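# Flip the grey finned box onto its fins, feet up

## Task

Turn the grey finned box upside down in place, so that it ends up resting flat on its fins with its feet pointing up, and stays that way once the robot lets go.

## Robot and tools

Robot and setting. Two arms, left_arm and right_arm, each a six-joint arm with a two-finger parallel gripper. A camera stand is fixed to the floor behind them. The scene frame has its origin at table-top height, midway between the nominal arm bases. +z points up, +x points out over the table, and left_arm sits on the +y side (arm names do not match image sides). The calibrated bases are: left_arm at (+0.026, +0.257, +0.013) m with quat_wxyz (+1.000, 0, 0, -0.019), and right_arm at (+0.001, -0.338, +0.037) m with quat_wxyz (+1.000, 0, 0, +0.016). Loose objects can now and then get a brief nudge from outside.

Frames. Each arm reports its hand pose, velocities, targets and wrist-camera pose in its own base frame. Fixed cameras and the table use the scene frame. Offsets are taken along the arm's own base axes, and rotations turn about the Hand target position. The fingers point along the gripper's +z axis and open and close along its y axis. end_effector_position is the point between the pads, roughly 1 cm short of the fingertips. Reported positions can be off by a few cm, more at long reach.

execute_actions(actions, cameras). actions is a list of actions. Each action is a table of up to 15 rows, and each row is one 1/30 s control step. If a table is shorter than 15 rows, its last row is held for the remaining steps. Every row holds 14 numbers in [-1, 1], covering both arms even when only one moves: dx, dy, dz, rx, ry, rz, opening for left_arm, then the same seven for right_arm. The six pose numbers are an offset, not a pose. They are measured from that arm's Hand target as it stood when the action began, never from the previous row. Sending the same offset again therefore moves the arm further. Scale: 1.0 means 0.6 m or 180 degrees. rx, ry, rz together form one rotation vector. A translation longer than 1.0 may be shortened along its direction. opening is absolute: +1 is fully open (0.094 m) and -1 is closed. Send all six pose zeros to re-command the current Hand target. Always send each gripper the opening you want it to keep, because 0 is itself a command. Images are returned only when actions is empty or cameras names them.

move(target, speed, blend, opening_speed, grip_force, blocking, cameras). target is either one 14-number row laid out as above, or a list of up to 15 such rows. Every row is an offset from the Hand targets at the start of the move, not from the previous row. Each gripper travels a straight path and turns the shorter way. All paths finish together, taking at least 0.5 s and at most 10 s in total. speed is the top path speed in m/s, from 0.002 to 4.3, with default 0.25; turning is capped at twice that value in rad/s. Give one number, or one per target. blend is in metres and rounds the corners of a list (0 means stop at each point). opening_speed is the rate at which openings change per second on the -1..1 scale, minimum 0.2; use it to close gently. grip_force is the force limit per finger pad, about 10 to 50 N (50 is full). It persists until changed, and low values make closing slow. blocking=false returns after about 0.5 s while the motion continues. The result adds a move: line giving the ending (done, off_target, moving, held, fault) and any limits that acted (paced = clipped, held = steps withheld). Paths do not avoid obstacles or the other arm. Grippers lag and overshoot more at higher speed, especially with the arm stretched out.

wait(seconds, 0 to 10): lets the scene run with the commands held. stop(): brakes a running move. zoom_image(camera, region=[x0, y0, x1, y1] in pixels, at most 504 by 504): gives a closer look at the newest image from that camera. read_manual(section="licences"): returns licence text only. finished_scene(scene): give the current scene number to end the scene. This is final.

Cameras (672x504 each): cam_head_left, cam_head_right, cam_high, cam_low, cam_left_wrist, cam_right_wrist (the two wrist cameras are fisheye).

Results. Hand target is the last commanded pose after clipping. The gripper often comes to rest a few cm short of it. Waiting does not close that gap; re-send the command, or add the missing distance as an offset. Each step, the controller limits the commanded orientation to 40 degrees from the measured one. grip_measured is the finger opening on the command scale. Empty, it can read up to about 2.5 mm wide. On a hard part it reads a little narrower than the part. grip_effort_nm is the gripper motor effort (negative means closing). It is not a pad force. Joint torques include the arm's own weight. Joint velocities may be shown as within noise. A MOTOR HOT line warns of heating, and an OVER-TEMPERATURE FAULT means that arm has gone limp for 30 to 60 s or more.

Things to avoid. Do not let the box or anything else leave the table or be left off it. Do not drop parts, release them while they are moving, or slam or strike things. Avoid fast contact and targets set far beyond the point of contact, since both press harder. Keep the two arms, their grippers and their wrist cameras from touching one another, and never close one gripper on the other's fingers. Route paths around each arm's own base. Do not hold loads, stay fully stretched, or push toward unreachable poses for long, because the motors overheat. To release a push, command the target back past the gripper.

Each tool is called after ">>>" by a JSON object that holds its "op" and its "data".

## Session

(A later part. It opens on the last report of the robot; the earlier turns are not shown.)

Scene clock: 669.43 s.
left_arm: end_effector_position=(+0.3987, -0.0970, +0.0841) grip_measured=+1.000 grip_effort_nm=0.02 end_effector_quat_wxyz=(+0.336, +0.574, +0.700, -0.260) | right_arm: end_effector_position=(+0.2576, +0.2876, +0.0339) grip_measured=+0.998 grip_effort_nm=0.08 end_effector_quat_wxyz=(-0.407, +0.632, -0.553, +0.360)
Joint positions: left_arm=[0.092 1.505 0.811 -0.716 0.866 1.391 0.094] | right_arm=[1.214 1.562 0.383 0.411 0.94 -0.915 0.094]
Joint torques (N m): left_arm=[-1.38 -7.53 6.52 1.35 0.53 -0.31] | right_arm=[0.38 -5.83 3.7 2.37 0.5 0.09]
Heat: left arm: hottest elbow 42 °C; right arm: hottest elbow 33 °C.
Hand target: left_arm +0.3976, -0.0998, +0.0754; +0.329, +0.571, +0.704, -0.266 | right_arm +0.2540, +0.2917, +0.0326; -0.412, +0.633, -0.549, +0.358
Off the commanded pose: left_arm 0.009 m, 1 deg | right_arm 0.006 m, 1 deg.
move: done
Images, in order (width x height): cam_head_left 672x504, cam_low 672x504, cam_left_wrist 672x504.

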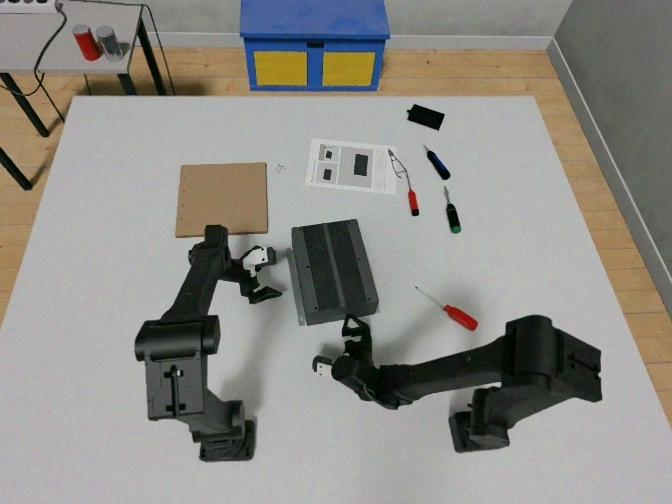

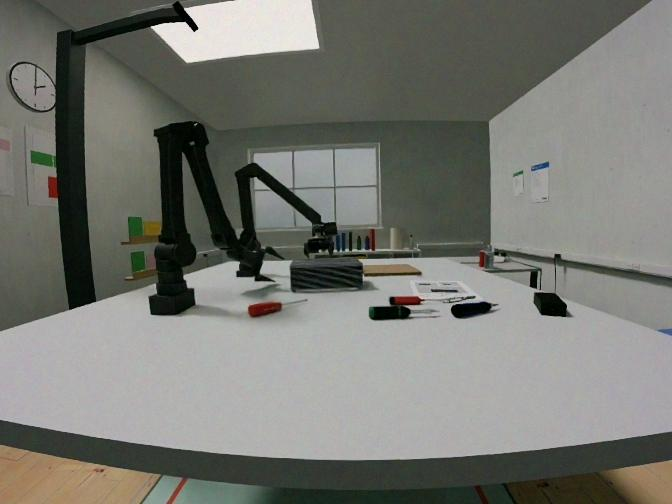

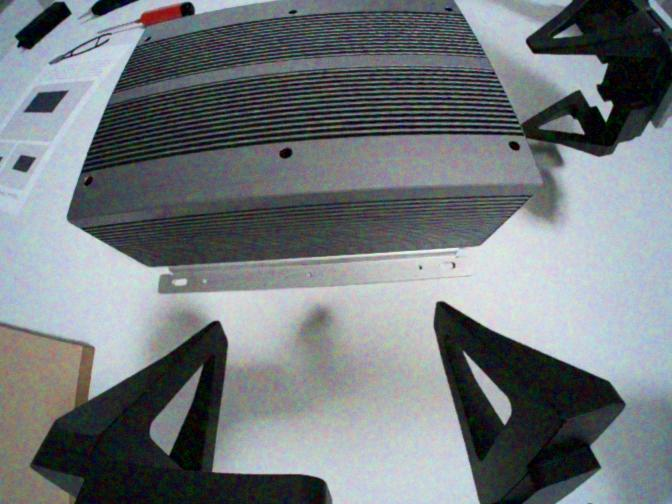

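>>> {"op": "move", "data": {"target": [0.048,-0.036,-0.11,0,0,0,1,0,0,0,0,0,0,1], "speed": 0.12, "cameras": ["cam_left_wrist"]}}

Scene clock: 690.47 s.
left_arm: end_effector_position=(+0.4231, -0.1177, +0.0159) grip_measured=+1.000 grip_effort_nm=0.02 end_effector_quat_wxyz=(+0.333, +0.572, +0.702, -0.262) | right_arm: end_effector_position=(+0.2576, +0.2876, +0.0339) grip_measured=+0.998 grip_effort_nm=0.07 end_effector_quat_wxyz=(-0.407, +0.632, -0.553, +0.360)
Joint positions: left_arm=[0.033 1.702 0.809 -0.46 0.855 1.3 0.094] | right_arm=[1.214 1.562 0.383 0.411 0.94 -0.915 0.094]
Joint torques (N m): left_arm=[-1.49 -8.94 6.49 1.4 0.52 -0.34] | right_arm=[0.44 -6.59 3.81 2.18 0.48 0.05]
Heat: left arm: hottest elbow 40 °C; right arm: hottest elbow 33 °C.
Hand target: left_arm +0.4263, -0.1214, +0.0093; +0.328, +0.571, +0.704, -0.265 | right_arm +0.2540, +0.2917, +0.0326; -0.412, +0.633, -0.549, +0.358
Off the commanded pose: left_arm 0.008 m, 1 deg | right_arm 0.006 m, 1 deg.
move: done
Images, in order (width x height): cam_left_wrist 672x504.

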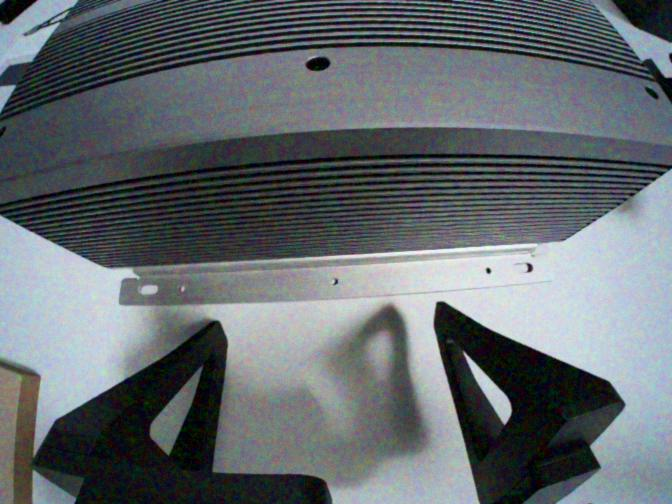

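>>> {"op": "move", "data": {"target": [0.008,-0.038,-0.014,0,0,0,1,0,0,0,0,0,0,1], "speed": 0.06, "cameras": ["cam_left_wrist"]}}

>>> {"op": "zoom_image", "data": {"camera": "cam_left_wrist", "region": [180, 220, 500, 380]}}

Scene clock: 703.23 s.
left_arm: end_effector_position=(+0.4297, -0.1410, +0.0099) grip_measured=+1.000 grip_effort_nm=0.02 end_effector_quat_wxyz=(+0.335, +0.573, +0.701, -0.261) | right_arm: end_effector_position=(+0.2576, +0.2876, +0.0339) grip_measured=+0.998 grip_effort_nm=0.07 end_effector_quat_wxyz=(-0.407, +0.632, -0.553, +0.360)
Joint positions: left_arm=[-0.025 1.722 0.809 -0.371 0.841 1.218 0.094] | right_arm=[1.214 1.562 0.383 0.411 0.94 -0.915 0.094]
Joint torques (N m): left_arm=[-1.32 -9 6.19 1.59 0.5 -0.34] | right_arm=[0.56 -5.89 3.85 2.39 0.47 0.08]
Heat: left arm: hottest elbow 40 °C; right arm: hottest elbow 33 °C.
Hand target: left_arm +0.4311, -0.1442, +0.0010; +0.328, +0.570, +0.704, -0.266 | right_arm +0.2540, +0.2917, +0.0326; -0.412, +0.633, -0.549, +0.358
Off the commanded pose: left_arm 0.010 m, 1 deg | right_arm 0.006 m, 1 deg.
move: done
Images, in order (width x height): cam_left_wrist 672x504.

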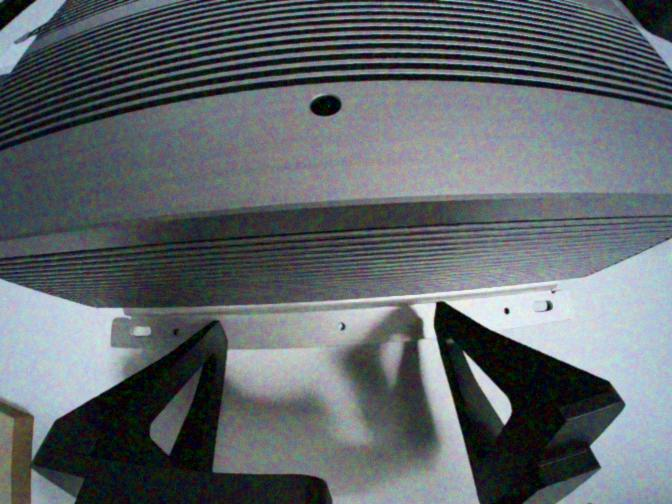

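Scaled by 1.575 from the camera's 672x504 image, which has a finer 960x720 frame.

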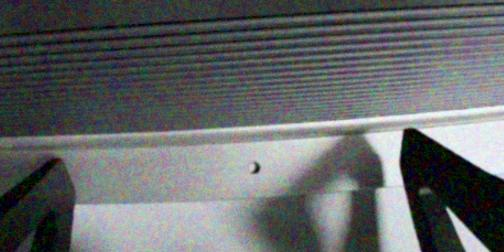

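>>> {"op": "move", "data": {"target": [0.0035,-0.017,0,0,0,0,1,0,0,0,0,0,0,1], "speed": 0.04, "cameras": ["cam_left_wrist"]}}

>>> {"op": "zoom_image", "data": {"camera": "cam_left_wrist", "region": [180, 220, 500, 380]}}

Scene clock: 713.20 s.
left_arm: end_effector_position=(+0.4312, -0.1473, +0.0097) grip_measured=+1.000 grip_effort_nm=0.02 end_effector_quat_wxyz=(+0.334, +0.572, +0.703, -0.260) | right_arm: end_effector_position=(+0.2576, +0.2876, +0.0339) grip_measured=+0.998 grip_effort_nm=0.08 end_effector_quat_wxyz=(-0.407, +0.632, -0.553, +0.360)
Joint positions: left_arm=[-0.042 1.723 0.809 -0.352 0.832 1.189 0.094] | right_arm=[1.214 1.562 0.383 0.411 0.94 -0.915 0.094]
Joint torques (N m): left_arm=[-2.14 -8.94 6.35 1.88 0.56 -0.42] | right_arm=[0.97 -6.48 3.81 2.28 0.52 0.11]
Heat: left arm: hottest elbow 40 °C; right arm: hottest elbow 33 °C.
Hand target: left_arm +0.4333, -0.1543, +0.0010; +0.329, +0.570, +0.704, -0.265 | right_arm +0.2540, +0.2917, +0.0326; -0.412, +0.633, -0.549, +0.358
Off the commanded pose: left_arm 0.011 m, 1 deg | right_arm 0.006 m, 1 deg.
move: off_target (left_arm)
Images, in order (width x height): cam_left_wrist 672x504.

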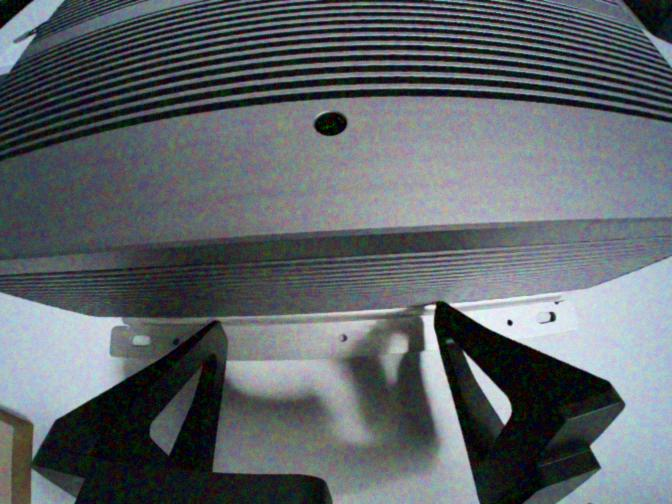

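Scaled by 1.575 from the camera's 672x504 image, which has a finer 960x720 frame.

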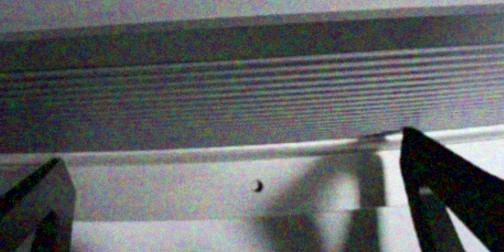

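>>> {"op": "move", "data": {"target": [[0,0,0,0,0,0,1,-0.06,-0.05,0.2,0,0,0,1],[0,0,0,0,0,0,1,0.24,-0.4,0.32,0.5876,0.568,-0.2665,0.5],[0,0,0,0,0,0,1,0.31,-0.238,0.1,0.5876,0.568,-0.2665,0.5]], "speed": [0.15,0.3,0.2], "blend": [0.03,0.03,0], "cameras": ["cam_right_wrist","cam_head_left","cam_low"]}}

Scene clock: 765.83 s.
left_arm: end_effector_position=(+0.4312, -0.1473, +0.0097) grip_measured=+1.000 grip_effort_nm=0.02 end_effector_quat_wxyz=(+0.334, +0.572, +0.703, -0.260) | right_arm: end_effector_position=(+0.4395, +0.1430, +0.0874) grip_measured=+0.502 grip_effort_nm=-0.10 end_effector_quat_wxyz=(+0.046, +0.080, +0.815, +0.572)
Joint positions: left_arm=[-0.042 1.723 0.809 -0.352 0.832 1.189 0.094] | right_arm=[-0.043 1.677 0.84 -0.38 -1.199 0.396 0.071]
Joint torques (N m): left_arm=[-2.14 -8.88 6.35 1.94 0.57 -0.42] | right_arm=[0.67 -12.28 5.63 1.55 -0.55 -0.05]
Heat: left arm: hottest elbow 40 °C; right arm: hottest elbow 34 °C.
Hand target: left_arm +0.4333, -0.1543, +0.0010; +0.329, +0.570, +0.704, -0.265 | right_arm +0.4401, +0.1489, +0.0928; +0.050, +0.071, +0.816, +0.572
Off the commanded pose: left_arm 0.011 m, 1 deg | right_arm 0.008 m, 1 deg.
move: off_target (left_arm); blend cut to 0 m at target 2; target 2's new opening was sent with right_arm's hand 0.018 m and 2 deg from that target
Images, in order (width x height): cam_head_left 672x504, cam_low 672x504, cam_right_wrist 672x504.

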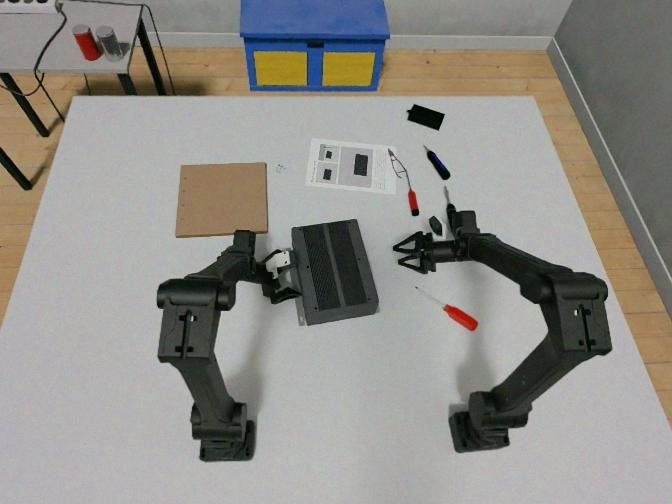

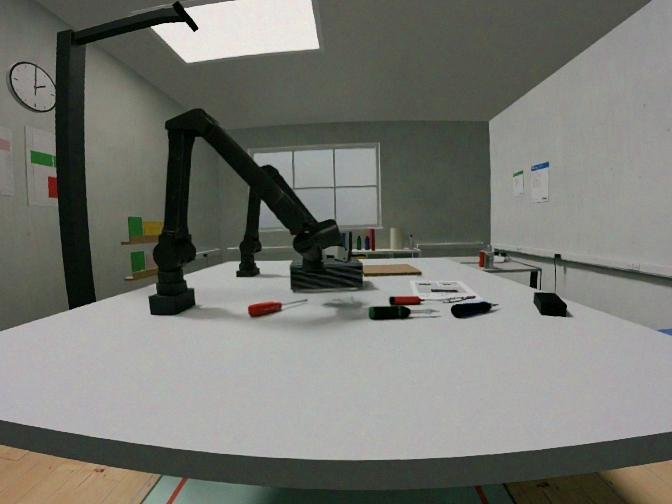

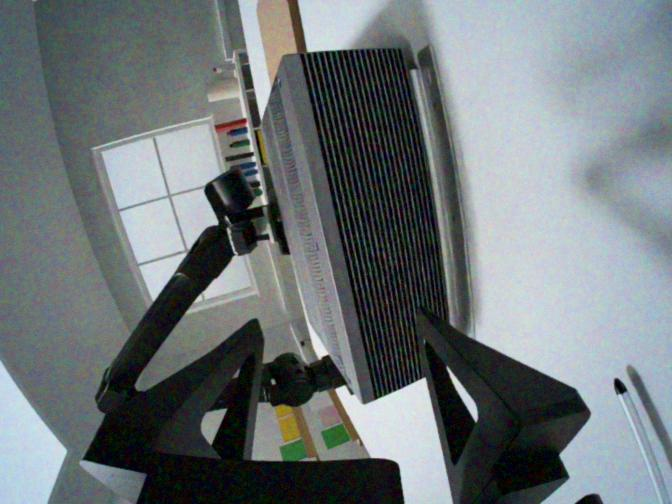

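>>> {"op": "move", "data": {"target": [0,0,0,0,0,0,1,0.005,0.035,-0.122,0,0,0,0.5], "speed": 0.1, "cameras": ["cam_right_wrist","cam_low"]}}

>>> {"op": "zoom_image", "data": {"camera": "cam_low", "region": [270, 220, 400, 310]}}

Scene clock: 794.97 s.
left_arm: end_effector_position=(+0.4312, -0.1473, +0.0097) grip_measured=+1.000 grip_effort_nm=0.02 end_effector_quat_wxyz=(+0.334, +0.572, +0.703, -0.260) | right_arm: end_effector_position=(+0.4440, +0.1641, +0.0229) grip_measured=+0.502 grip_effort_nm=-0.09 end_effector_quat_wxyz=(+0.054, +0.074, +0.815, +0.572)
Joint positions: left_arm=[-0.042 1.723 0.809 -0.352 0.832 1.189 0.094] | right_arm=[0.009 1.839 0.794 -0.038 -1.177 0.518 0.071]
Joint torques (N m): left_arm=[-2.14 -8.94 6.35 1.92 0.57 -0.41] | right_arm=[0.73 -11.28 4.26 1.78 -0.5 -0.03]
Heat: left arm: hottest elbow 40 °C; right arm: hottest elbow 34 °C.
Hand target: left_arm +0.4333, -0.1543, +0.0010; +0.329, +0.570, +0.704, -0.265 | right_arm +0.4430, +0.1700, +0.0194; +0.050, +0.071, +0.816, +0.572
Off the commanded pose: left_arm 0.011 m, 1 deg | right_arm 0.007 m, 1 deg.
move: off_target (left_arm)
Images, in order (width x height): cam_low 672x504, cam_right_wrist 672x504.

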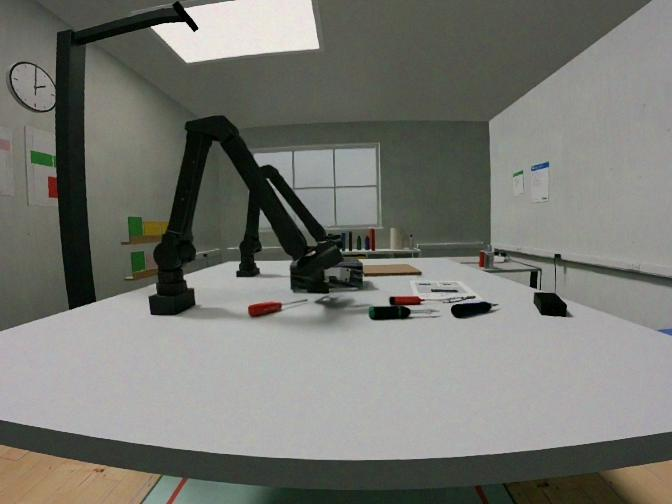

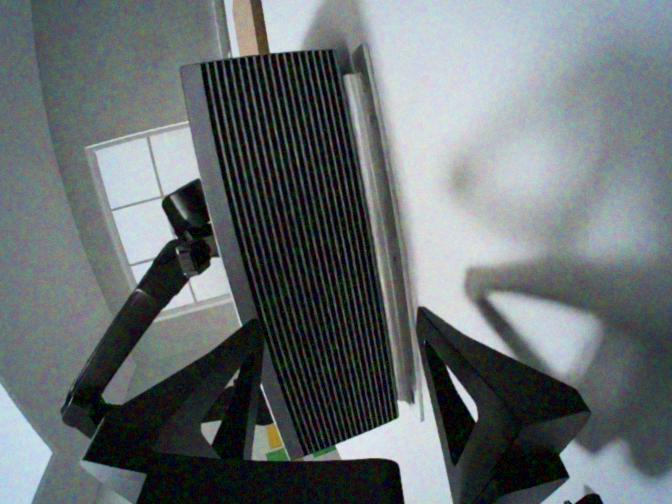

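Scaled by 3.877.

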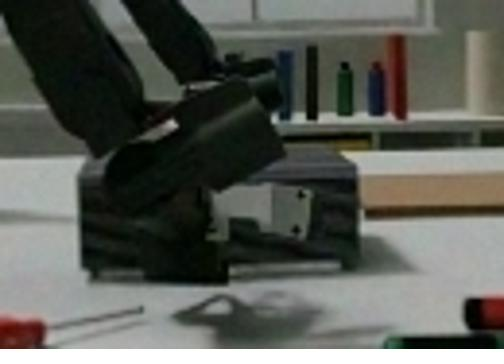

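>>> {"op": "move", "data": {"target": [0,0,0,0,0,0,1,0.003,0.03,-0.018,0,0,0,0.5], "speed": 0.06, "cameras": ["cam_right_wrist","cam_low"]}}

>>> {"op": "zoom_image", "data": {"camera": "cam_right_wrist", "region": [180, 220, 480, 440]}}

Scene clock: 805.43 s.
left_arm: end_effector_position=(+0.4312, -0.1473, +0.0097) grip_measured=+1.000 grip_effort_nm=0.02 end_effector_quat_wxyz=(+0.334, +0.572, +0.703, -0.260) | right_arm: end_effector_position=(+0.4468, +0.1825, +0.0133) grip_measured=+0.502 grip_effort_nm=-0.09 end_effector_quat_wxyz=(+0.055, +0.072, +0.815, +0.572)
Joint positions: left_arm=[-0.042 1.723 0.809 -0.352 0.832 1.189 0.094] | right_arm=[0.053 1.871 0.786 0.091 -1.155 0.611 0.071]
Joint torques (N m): left_arm=[-2.08 -8.82 6.35 1.89 0.58 -0.43] | right_arm=[0.5 -11.16 4.1 1.85 -0.45 -0.02]
Heat: left arm: hottest elbow 40 °C; right arm: hottest elbow 34 °C.
Hand target: left_arm +0.4333, -0.1543, +0.0010; +0.329, +0.570, +0.704, -0.265 | right_arm +0.4449, +0.1878, +0.0087; +0.050, +0.071, +0.816, +0.572
Off the commanded pose: left_arm 0.011 m, 1 deg | right_arm 0.007 m, 1 deg.
move: off_target (left_arm)
Images, in order (width x height): cam_low 672x504, cam_right_wrist 672x504.

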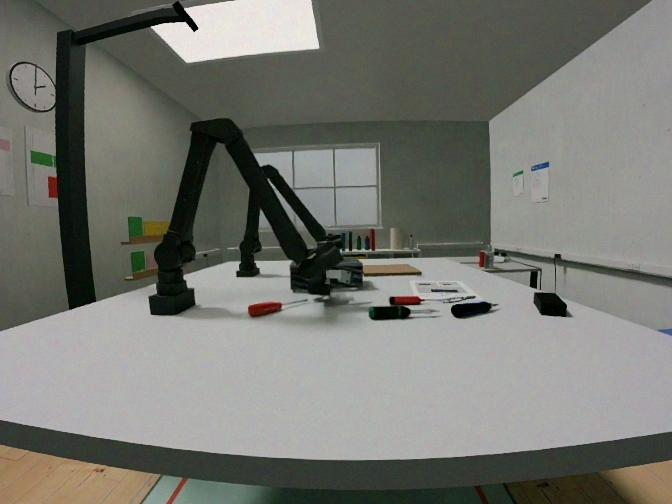

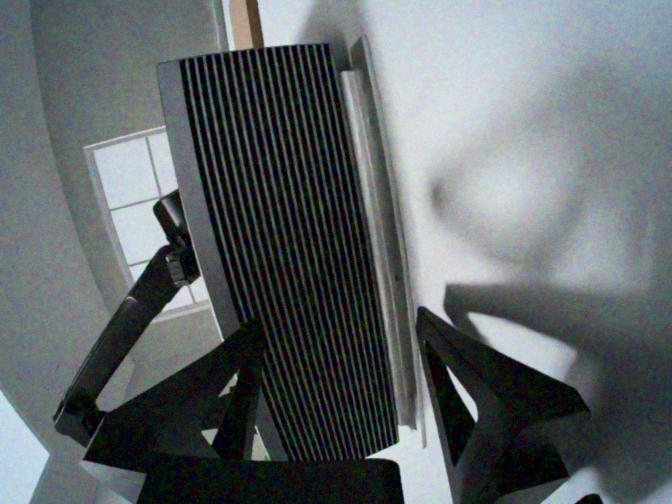

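Scaled by 1.680 from the camera's 672x504 image, which has a finer 960x720 frame.

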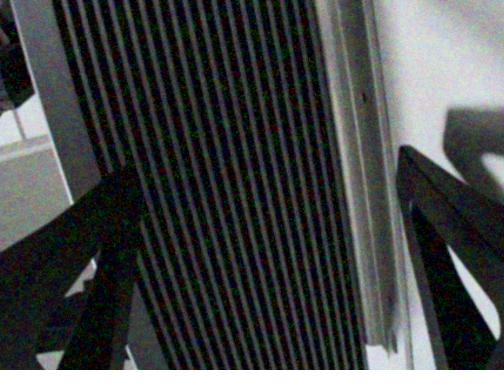

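>>> {"op": "move", "data": {"target": [0,0,0,0,0,0,1,0,0.017,0,0,0,0,0.5], "speed": 0.04}}

>>> {"op": "move", "data": {"target": [0,0,0,0,0,0,1,0,0.015,0,0,0,0,0.5], "speed": 0.04, "cameras": ["cam_right_wrist"]}}

Scene clock: 815.20 s.
left_arm: end_effector_position=(+0.4312, -0.1473, +0.0097) grip_measured=+1.000 grip_effort_nm=0.02 end_effector_quat_wxyz=(+0.334, +0.572, +0.703, -0.260) | right_arm: end_effector_position=(+0.4471, +0.1924, +0.0138) grip_measured=+0.502 grip_effort_nm=-0.09 end_effector_quat_wxyz=(+0.055, +0.073, +0.815, +0.572)
Joint positions: left_arm=[-0.042 1.723 0.809 -0.352 0.832 1.189 0.094] | right_arm=[0.076 1.872 0.78 0.143 -1.141 0.661 0.071]
Joint torques (N m): left_arm=[-2.2 -8.88 6.38 1.92 0.56 -0.41] | right_arm=[0.62 -11.34 4.19 1.87 -0.47 -0.04]
Heat: left arm: hottest elbow 40 °C; right arm: hottest elbow 34 °C.
Hand target: left_arm +0.4333, -0.1543, +0.0010; +0.329, +0.570, +0.704, -0.265 | right_arm +0.4449, +0.1980, +0.0088; +0.050, +0.071, +0.816, +0.572
Off the commanded pose: left_arm 0.011 m, 1 deg | right_arm 0.008 m, 1 deg.
move: off_target (left_arm)

Scene clock: 816.30 s.
left_arm: end_effector_position=(+0.4312, -0.1473, +0.0097) grip_measured=+1.000 grip_effort_nm=0.02 end_effector_quat_wxyz=(+0.334, +0.572, +0.703, -0.260) | right_arm: end_effector_position=(+0.4472, +0.2013, +0.0136) grip_measured=+0.502 grip_effort_nm=-0.09 end_effector_quat_wxyz=(+0.055, +0.073, +0.815, +0.572)
Joint positions: left_arm=[-0.042 1.723 0.809 -0.352 0.832 1.189 0.094] | right_arm=[0.098 1.875 0.777 0.186 -1.128 0.701 0.071]
Joint torques (N m): left_arm=[-2.2 -8.88 6.37 1.92 0.57 -0.4] | right_arm=[0.38 -11.58 4.16 1.96 -0.43 -0.01]
Heat: left arm: hottest elbow 40 °C; right arm: hottest elbow 34 °C.
Hand target: left_arm +0.4333, -0.1543, +0.0010; +0.329, +0.570, +0.704, -0.265 | right_arm +0.4449, +0.2071, +0.0087; +0.050, +0.071, +0.816, +0.572
Off the commanded pose: left_arm 0.011 m, 1 deg | right_arm 0.008 m, 1 deg.
move: off_target (left_arm)
Images, in order (width x height): cam_right_wrist 672x504.

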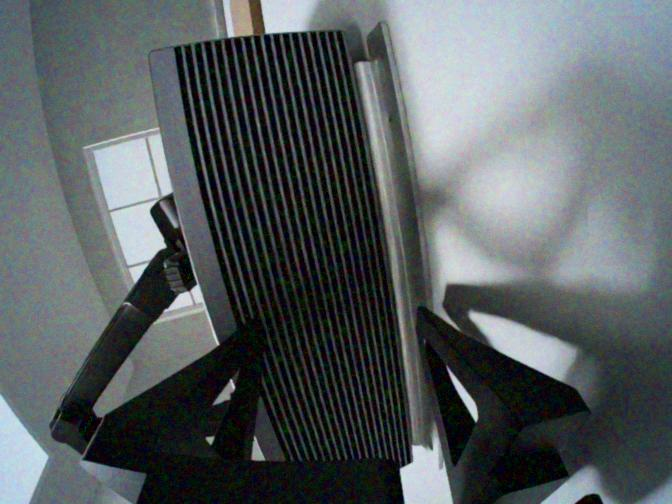

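>>> {"op": "move", "data": {"target": [0,0,0,0,0,0,1,0.001,0.012,0,0,0,0,0.5], "speed": 0.03}}

>>> {"op": "move", "data": {"target": [0,0,0,0,0,0,1,0.001,0.012,0,0,0,0,0.5], "speed": 0.03, "cameras": ["cam_right_wrist","cam_left_wrist"]}}

>>> {"op": "zoom_image", "data": {"camera": "cam_right_wrist", "region": [180, 220, 480, 440]}}

Scene clock: 822.23 s.
left_arm: end_effector_position=(+0.4312, -0.1473, +0.0097) grip_measured=+1.000 grip_effort_nm=0.02 end_effector_quat_wxyz=(+0.334, +0.572, +0.703, -0.260) | right_arm: end_effector_position=(+0.4501, +0.2040, +0.0136) grip_measured=+0.502 grip_effort_nm=-0.09 end_effector_quat_wxyz=(+0.058, +0.077, +0.815, +0.572)
Joint positions: left_arm=[-0.042 1.723 0.809 -0.352 0.832 1.189 0.094] | right_arm=[0.104 1.878 0.777 0.215 -1.117 0.731 0.071]
Joint torques (N m): left_arm=[-2.26 -8.94 6.35 1.91 0.57 -0.41] | right_arm=[1.08 -11.75 4.22 2.02 -0.41 -0.08]
Heat: left arm: hottest elbow 40 °C; right arm: hottest elbow 34 °C.
Hand target: left_arm +0.4333, -0.1543, +0.0010; +0.329, +0.570, +0.704, -0.265 | right_arm +0.4455, +0.2143, +0.0088; +0.050, +0.071, +0.816, +0.572
Off the commanded pose: left_arm 0.011 m, 1 deg | right_arm 0.012 m, 1 deg.
move: off_target (left_arm, right_arm)

Scene clock: 823.27 s.
left_arm: end_effector_position=(+0.4312, -0.1473, +0.0097) grip_measured=+1.000 grip_effort_nm=0.02 end_effector_quat_wxyz=(+0.334, +0.572, +0.703, -0.260) | right_arm: end_effector_position=(+0.4531, +0.2046, +0.0133) grip_measured=+0.501 grip_effort_nm=-0.08 end_effector_quat_wxyz=(+0.061, +0.084, +0.815, +0.571)
Joint positions: left_arm=[-0.042 1.723 0.809 -0.352 0.832 1.189 0.094] | right_arm=[0.107 1.881 0.775 0.244 -1.105 0.76 0.071]
Joint torques (N m): left_arm=[-2.14 -8.94 6.35 1.95 0.57 -0.41] | right_arm=[2.73 -11.34 4.27 1.95 -0.51 -0.03]
Heat: left arm: hottest elbow 40 °C; right arm: hottest elbow 34 °C.
Hand target: left_arm +0.4333, -0.1543, +0.0010; +0.329, +0.570, +0.704, -0.265 | right_arm +0.4461, +0.2215, +0.0088; +0.050, +0.071, +0.816, +0.572
Off the commanded pose: left_arm 0.011 m, 1 deg | right_arm 0.019 m, 2 deg.
move: off_target (left_arm, right_arm)
Images, in order (width x height): cam_left_wrist 672x504, cam_right_wrist 672x504.

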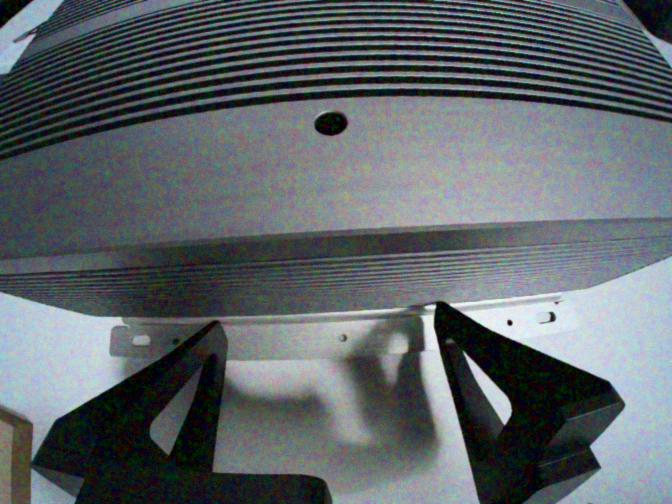

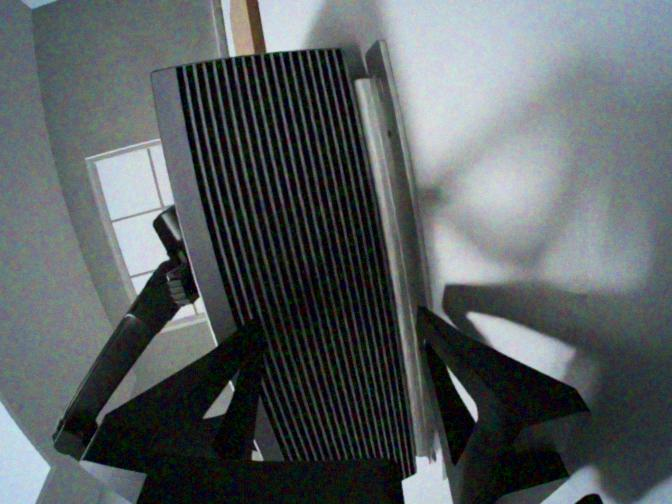

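Scaled by 1.680 from the camera's 672x504 image, which has a finer 960x720 frame.

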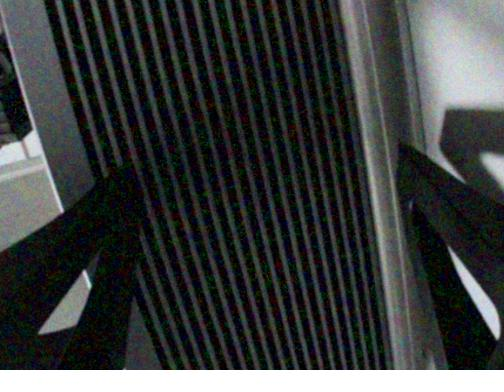

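>>> {"op": "move", "data": {"target": [0,0,0,0,0,0,1,-0.005,0.04,0,0,0,0,0.5], "speed": 0.04}}

>>> {"op": "move", "data": {"target": [0,0,0,0,0,0,1,0,0.0,0.04,0,0,0,0.5], "speed": 0.04, "cameras": ["cam_right_wrist","cam_left_wrist"]}}

Scene clock: 832.73 s.
left_arm: end_effector_position=(+0.4313, -0.1470, +0.0096) grip_measured=+1.000 grip_effort_nm=0.02 end_effector_quat_wxyz=(+0.333, +0.572, +0.703, -0.260) | right_arm: end_effector_position=(+0.4553, +0.2077, +0.0115) grip_measured=+0.501 grip_effort_nm=-0.06 end_effector_quat_wxyz=(+0.070, +0.104, +0.814, +0.567)
Joint positions: left_arm=[-0.041 1.723 0.809 -0.352 0.831 1.189 0.094] | right_arm=[0.12 1.883 0.754 0.331 -1.065 0.845 0.071]
Joint torques (N m): left_arm=[-2.14 -8.88 6.38 1.91 0.6 -0.4] | right_arm=[5.83 -11.28 4.71 2.37 -0.59 -0.04]
Heat: left arm: hottest elbow 40 °C; right arm: hottest elbow 34 °C.
Hand target: left_arm +0.4333, -0.1543, +0.0010; +0.329, +0.570, +0.704, -0.265 | right_arm +0.4430, +0.2455, +0.0087; +0.050, +0.071, +0.816, +0.572
Off the commanded pose: left_arm 0.011 m, 1 deg | right_arm 0.040 m, 4 deg.
move: off_target (left_arm, right_arm)

Scene clock: 833.80 s.
left_arm: end_effector_position=(+0.4313, -0.1470, +0.0096) grip_measured=+1.000 grip_effort_nm=0.02 end_effector_quat_wxyz=(+0.333, +0.572, +0.703, -0.260) | right_arm: end_effector_position=(+0.4538, +0.2073, +0.0123) grip_measured=+0.501 grip_effort_nm=-0.04 end_effector_quat_wxyz=(+0.060, +0.119, +0.818, +0.559)
Joint positions: left_arm=[-0.041 1.723 0.809 -0.352 0.831 1.189 0.094] | right_arm=[0.123 1.866 0.754 0.288 -1.046 0.856 0.071]
Joint torques (N m): left_arm=[-2.08 -8.88 6.35 1.88 0.6 -0.4] | right_arm=[5.19 -15.33 4.92 1.51 -1.42 -0.14]
Heat: left arm: hottest elbow 40 °C; right arm: hottest elbow 34 °C.
Hand target: left_arm +0.4333, -0.1543, +0.0010; +0.329, +0.570, +0.704, -0.265 | right_arm +0.4430, +0.2455, +0.0327; +0.050, +0.071, +0.816, +0.572
Off the commanded pose: left_arm 0.011 m, 1 deg | right_arm 0.045 m, 6 deg.
move: off_target (left_arm, right_arm)
Images, in order (width x height): cam_left_wrist 672x504, cam_right_wrist 672x504.

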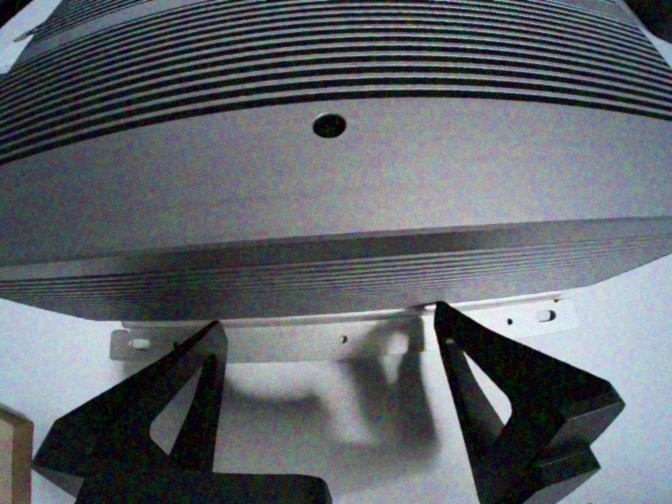

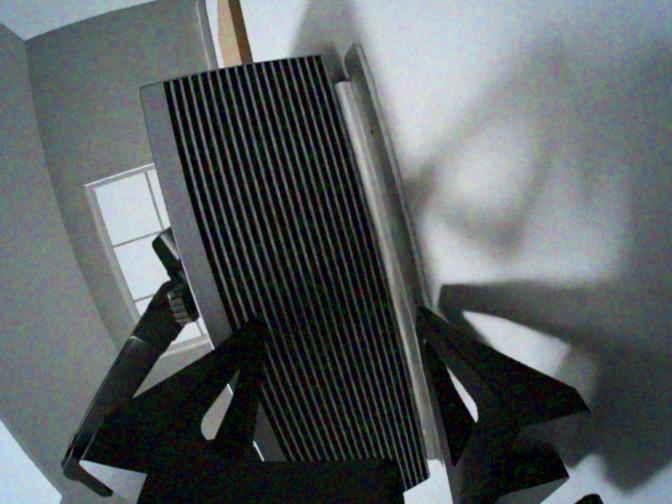

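>>> {"op": "move", "data": {"target": [0,0,0,0,0,0,1,0,0.02,0.05,0,0,0,0.5], "speed": 0.05, "cameras": ["cam_right_wrist","cam_left_wrist"]}}

Scene clock: 839.83 s.
left_arm: end_effector_position=(+0.4313, -0.1470, +0.0096) grip_measured=+1.000 grip_effort_nm=0.02 end_effector_quat_wxyz=(+0.333, +0.572, +0.703, -0.260) | right_arm: end_effector_position=(+0.4509, +0.2068, +0.0141) grip_measured=+0.500 grip_effort_nm=0.02 end_effector_quat_wxyz=(+0.045, +0.155, +0.825, +0.541)
Joint positions: left_arm=[-0.041 1.723 0.809 -0.352 0.831 1.189 0.094] | right_arm=[0.132 1.831 0.748 0.224 -0.997 0.902 0.07]
Joint torques (N m): left_arm=[-2.14 -8.94 6.35 1.89 0.6 -0.41] | right_arm=[6.83 -18.32 5.82 2.21 -2.85 -0.18]
Heat: left arm: hottest elbow 40 °C; right arm: hottest elbow 34 °C.
Hand target: left_arm +0.4333, -0.1543, +0.0010; +0.329, +0.570, +0.704, -0.265 | right_arm +0.4430, +0.2575, +0.0626; +0.050, +0.071, +0.816, +0.572
Off the commanded pose: left_arm 0.011 m, 1 deg | right_arm 0.071 m, 10 deg.
move: off_target (left_arm, right_arm)
Images, in order (width x height): cam_left_wrist 672x504, cam_right_wrist 672x504.

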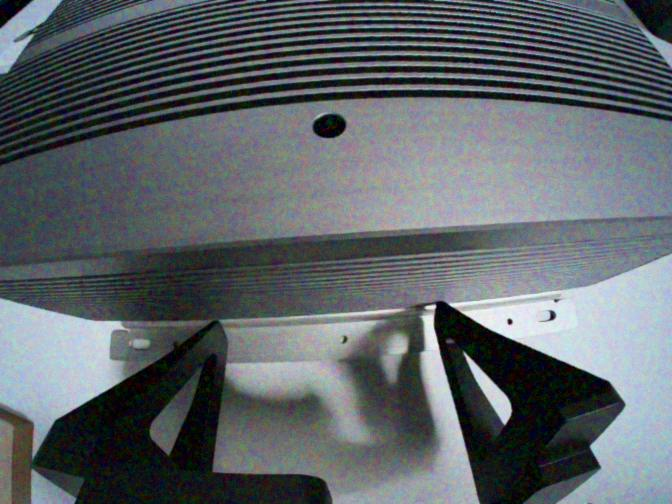

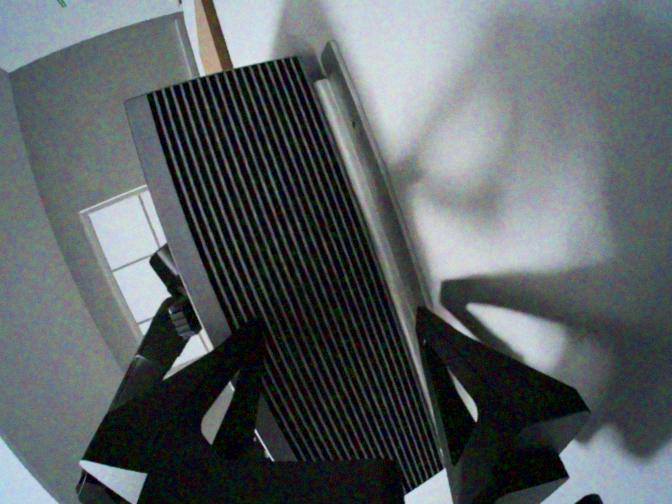

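>>> {"op": "move", "data": {"target": [0,0,0,0,0,0,1,0,0.01,0.06,0,0,0,0.5], "speed": 0.05, "cameras": ["cam_right_wrist"]}}

Scene clock: 849.07 s.
left_arm: end_effector_position=(+0.4326, -0.1423, +0.0063) grip_measured=+1.000 grip_effort_nm=0.02 end_effector_quat_wxyz=(+0.331, +0.570, +0.708, -0.254) | right_arm: end_effector_position=(+0.4405, +0.2348, +0.0621) grip_measured=+0.501 grip_effort_nm=-0.04 end_effector_quat_wxyz=(+0.048, +0.113, +0.825, +0.551)
Joint positions: left_arm=[-0.034 1.727 0.809 -0.35 0.819 1.189 0.094] | right_arm=[0.192 1.711 0.752 0.152 -1.003 0.897 0.07]
Joint torques (N m): left_arm=[-2.84 -9.23 6.34 1.8 1.08 -0.4] | right_arm=[3.49 -15.15 8.31 1.37 -1.87 0.07]
Heat: left arm: hottest elbow 39 °C; right arm: hottest elbow 34 °C.
Hand target: left_arm +0.4332, -0.1543, +0.0009; +0.328, +0.570, +0.704, -0.266 | right_arm +0.4430, +0.2635, +0.0985; +0.050, +0.072, +0.816, +0.572
Off the commanded pose: left_arm 0.013 m, 1 deg | right_arm 0.047 m, 5 deg.
move: off_target (left_arm, right_arm)
Images, in order (width x height): cam_right_wrist 672x504.

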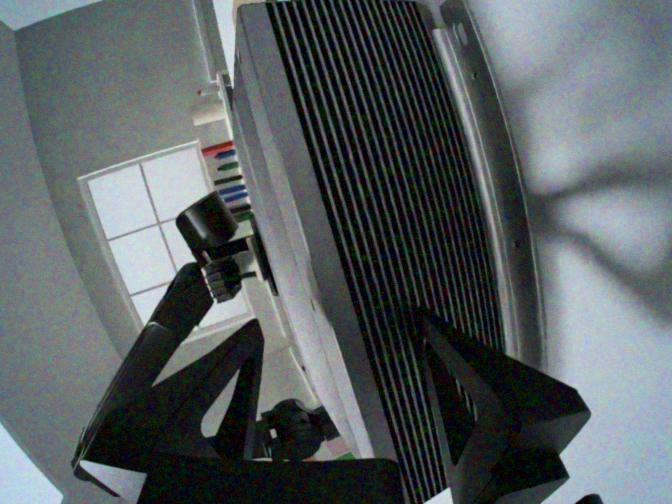

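>>> {"op": "execute_actions", "data": {"actions": [], "cameras": ["cam_low","cam_high","cam_left_wrist","cam_head_left"]}}

>>> {"op": "zoom_image", "data": {"camera": "cam_low", "region": [270, 220, 400, 310]}}

Scene clock: 856.33 s.
left_arm: end_effector_position=(+0.4326, -0.1423, +0.0063) grip_measured=+1.000 grip_effort_nm=0.02 end_effector_quat_wxyz=(+0.331, +0.570, +0.708, -0.254) | right_arm: end_effector_position=(+0.4405, +0.2348, +0.0621) grip_measured=+0.501 grip_effort_nm=-0.03 end_effector_quat_wxyz=(+0.048, +0.113, +0.825, +0.551)
Joint positions: left_arm=[-0.034 1.727 0.809 -0.35 0.819 1.189 0.094] | right_arm=[0.192 1.711 0.752 0.152 -1.003 0.897 0.07]
Joint velocities: within noise
Joint torques (N m): left_arm=[-2.84 -9.23 6.34 1.85 1.08 -0.41] | right_arm=[3.49 -14.97 8.25 1.29 -1.9 0.03]
Heat: left arm: hottest elbow 39 °C; right arm: hottest elbow 35 °C.
Hand target: left_arm +0.4332, -0.1543, +0.0009; +0.328, +0.570, +0.704, -0.266 | right_arm +0.4430, +0.2635, +0.0985; +0.050, +0.071, +0.816, +0.572
Tool commands: left_gripper/opening=+1.0 right_gripper/opening=+0.5
Off the commanded pose: left_arm 0.013 m, 1 deg | right_arm 0.047 m, 5 deg.
Images, in order (width x height): cam_head_left 672x504, cam_high 672x504, cam_low 672x504, cam_left_wrist 672x504.

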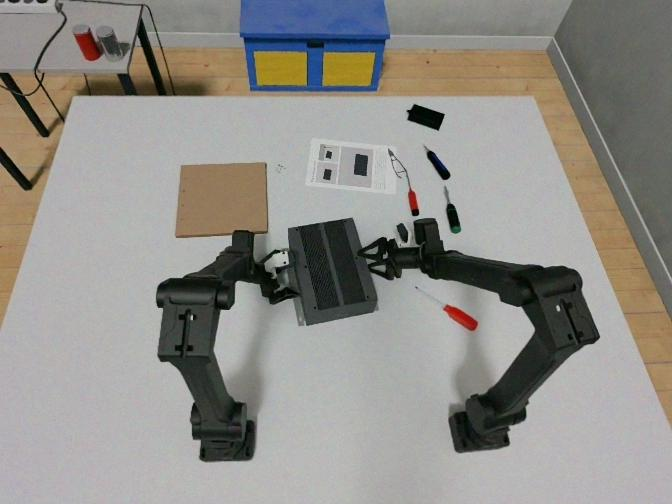

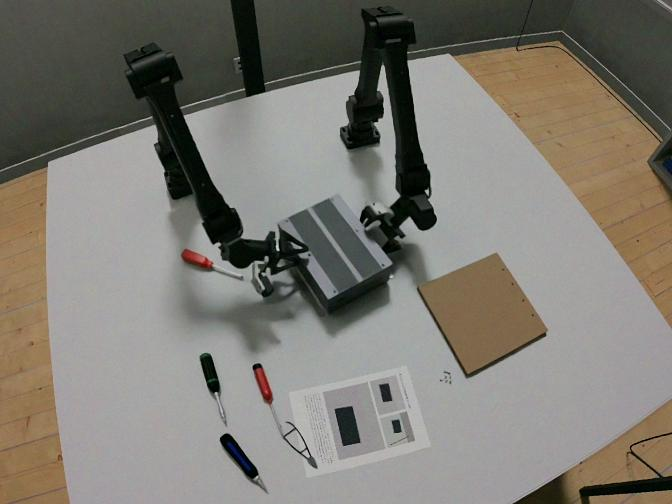

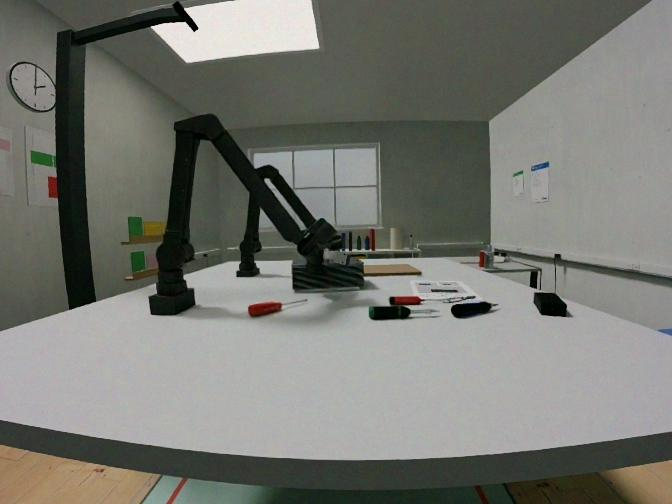

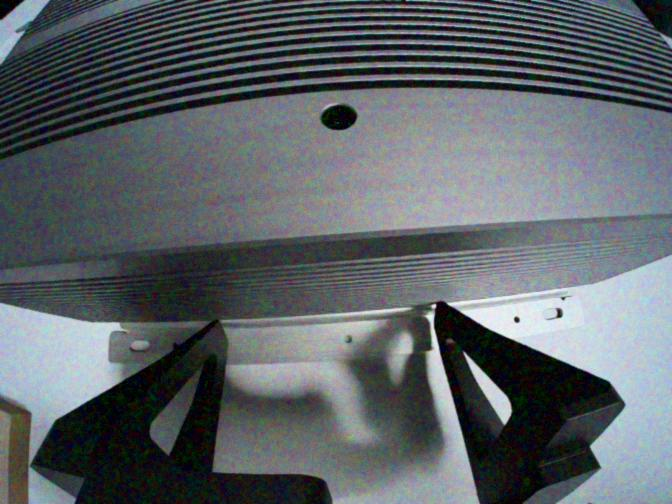

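Scaled by 3.877.

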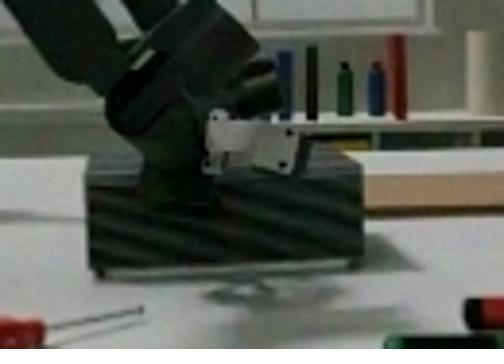

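>>> {"op": "move", "data": {"target": [[0,0,0,0,0,0,1,0,-0.05,0.02,0,0,0,0.5],[0,0,0,0,0,0,1,0,-0.155,0,0,0,0,0.5],[0,0,0,0,0,0,1,-0.005,-0.155,-0.164,0,0,0,0.19]], "speed": 0.08, "cameras": ["cam_right_wrist"]}}

Scene clock: 893.17 s.
left_arm: end_effector_position=(+0.4316, -0.1477, +0.0072) grip_measured=+1.000 grip_effort_nm=0.02 end_effector_quat_wxyz=(+0.332, +0.573, +0.704, -0.258) | right_arm: end_effector_position=(+0.4378, +0.1759, +0.0041) grip_measured=+0.192 grip_effort_nm=-0.09 end_effector_quat_wxyz=(+0.045, +0.067, +0.816, +0.572)
Joint positions: left_arm=[-0.045 1.728 0.809 -0.345 0.826 1.187 0.094] | right_arm=[0.036 1.886 0.785 0.026 -1.172 0.534 0.056]
Joint torques (N m): left_arm=[-1.96 -9.35 6.34 1.66 0.82 -0.4] | right_arm=[-2.37 -11.75 4.18 1.73 -0.63 -0.11]
Heat: left arm: hottest elbow 39 °C; right arm: hottest elbow 38 °C.
Hand target: left_arm +0.4333, -0.1543, +0.0010; +0.329, +0.570, +0.704, -0.265 | right_arm +0.4402, +0.1705, +0.0004; +0.050, +0.071, +0.816, +0.572
Off the commanded pose: left_arm 0.009 m, 1 deg | right_arm 0.007 m, 1 deg.
move: done
Images, in order (width x height): cam_right_wrist 672x504.

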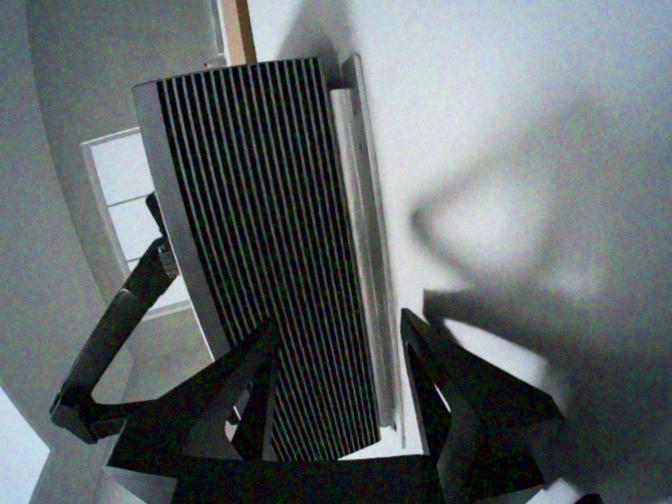

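>>> {"op": "move", "data": {"target": [0,0,0,0,0,0,1,0,0.08,0.005,0,0,0,0.19], "speed": 0.06}}

>>> {"op": "move", "data": {"target": [0,0,0,0,0,0,1,-0.01,0.13,0,0,0,0,0.19], "speed": 0.06, "cameras": ["cam_right_wrist","cam_left_wrist"]}}

Scene clock: 904.80 s.
left_arm: end_effector_position=(+0.4316, -0.1477, +0.0072) grip_measured=+1.000 grip_effort_nm=0.02 end_effector_quat_wxyz=(+0.332, +0.573, +0.704, -0.258) | right_arm: end_effector_position=(+0.4407, +0.2021, +0.0054) grip_measured=+0.191 grip_effort_nm=-0.07 end_effector_quat_wxyz=(+0.055, +0.083, +0.815, +0.571)
Joint positions: left_arm=[-0.045 1.728 0.809 -0.345 0.826 1.187 0.094] | right_arm=[0.103 1.887 0.748 0.254 -1.115 0.744 0.056]
Joint torques (N m): left_arm=[-1.9 -9.35 6.37 1.68 0.82 -0.38] | right_arm=[2.49 -11.11 4.83 2.37 -0.21 0.03]
Heat: left arm: hottest elbow 39 °C; right arm: hottest elbow 37 °C.
Hand target: left_arm +0.4333, -0.1543, +0.0010; +0.329, +0.570, +0.704, -0.265 | right_arm +0.4401, +0.2185, +0.0033; +0.050, +0.071, +0.816, +0.572
Off the commanded pose: left_arm 0.009 m, 1 deg | right_arm 0.016 m, 2 deg.
move: off_target (right_arm)

Scene clock: 906.87 s.
left_arm: end_effector_position=(+0.4348, -0.1362, +0.0058) grip_measured=+1.000 grip_effort_nm=0.02 end_effector_quat_wxyz=(+0.332, +0.564, +0.713, -0.252) | right_arm: end_effector_position=(+0.4659, +0.2240, +0.0055) grip_measured=+0.191 grip_effort_nm=-0.04 end_effector_quat_wxyz=(+0.093, +0.140, +0.812, +0.559)
Joint positions: left_arm=[-0.02 1.728 0.808 -0.345 0.818 1.184 0.094] | right_arm=[0.17 1.907 0.738 0.498 -0.956 1.003 0.056]
Joint torques (N m): left_arm=[-3.96 -9.35 6.35 1.61 1.12 -0.35] | right_arm=[10.23 -11.05 4.64 2.33 -1.64 -0.27]
Heat: left arm: hottest elbow 39 °C; right arm: hottest elbow 36 °C.
Hand target: left_arm +0.4334, -0.1543, +0.0010; +0.329, +0.570, +0.704, -0.265 | right_arm +0.4340, +0.2966, +0.0032; +0.050, +0.071, +0.816, +0.572
Off the commanded pose: left_arm 0.019 m, 2 deg | right_arm 0.079 m, 9 deg.
move: off_target (left_arm, right_arm)
Images, in order (width x height): cam_left_wrist 672x504, cam_right_wrist 672x504.

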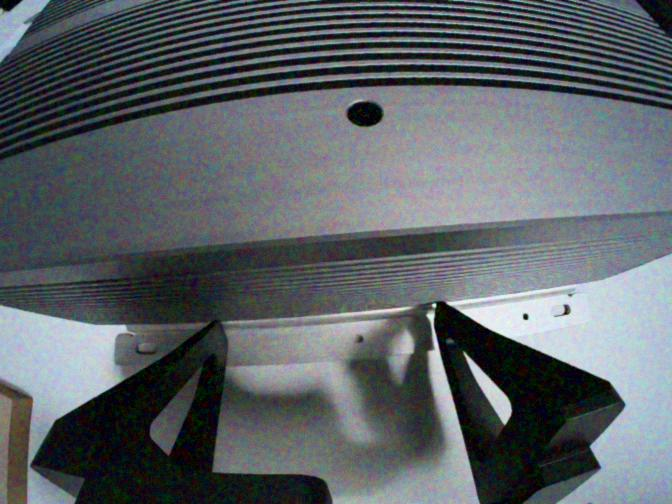

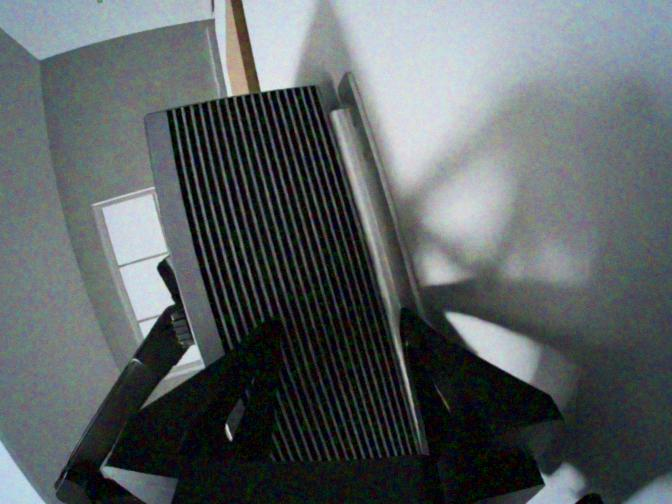

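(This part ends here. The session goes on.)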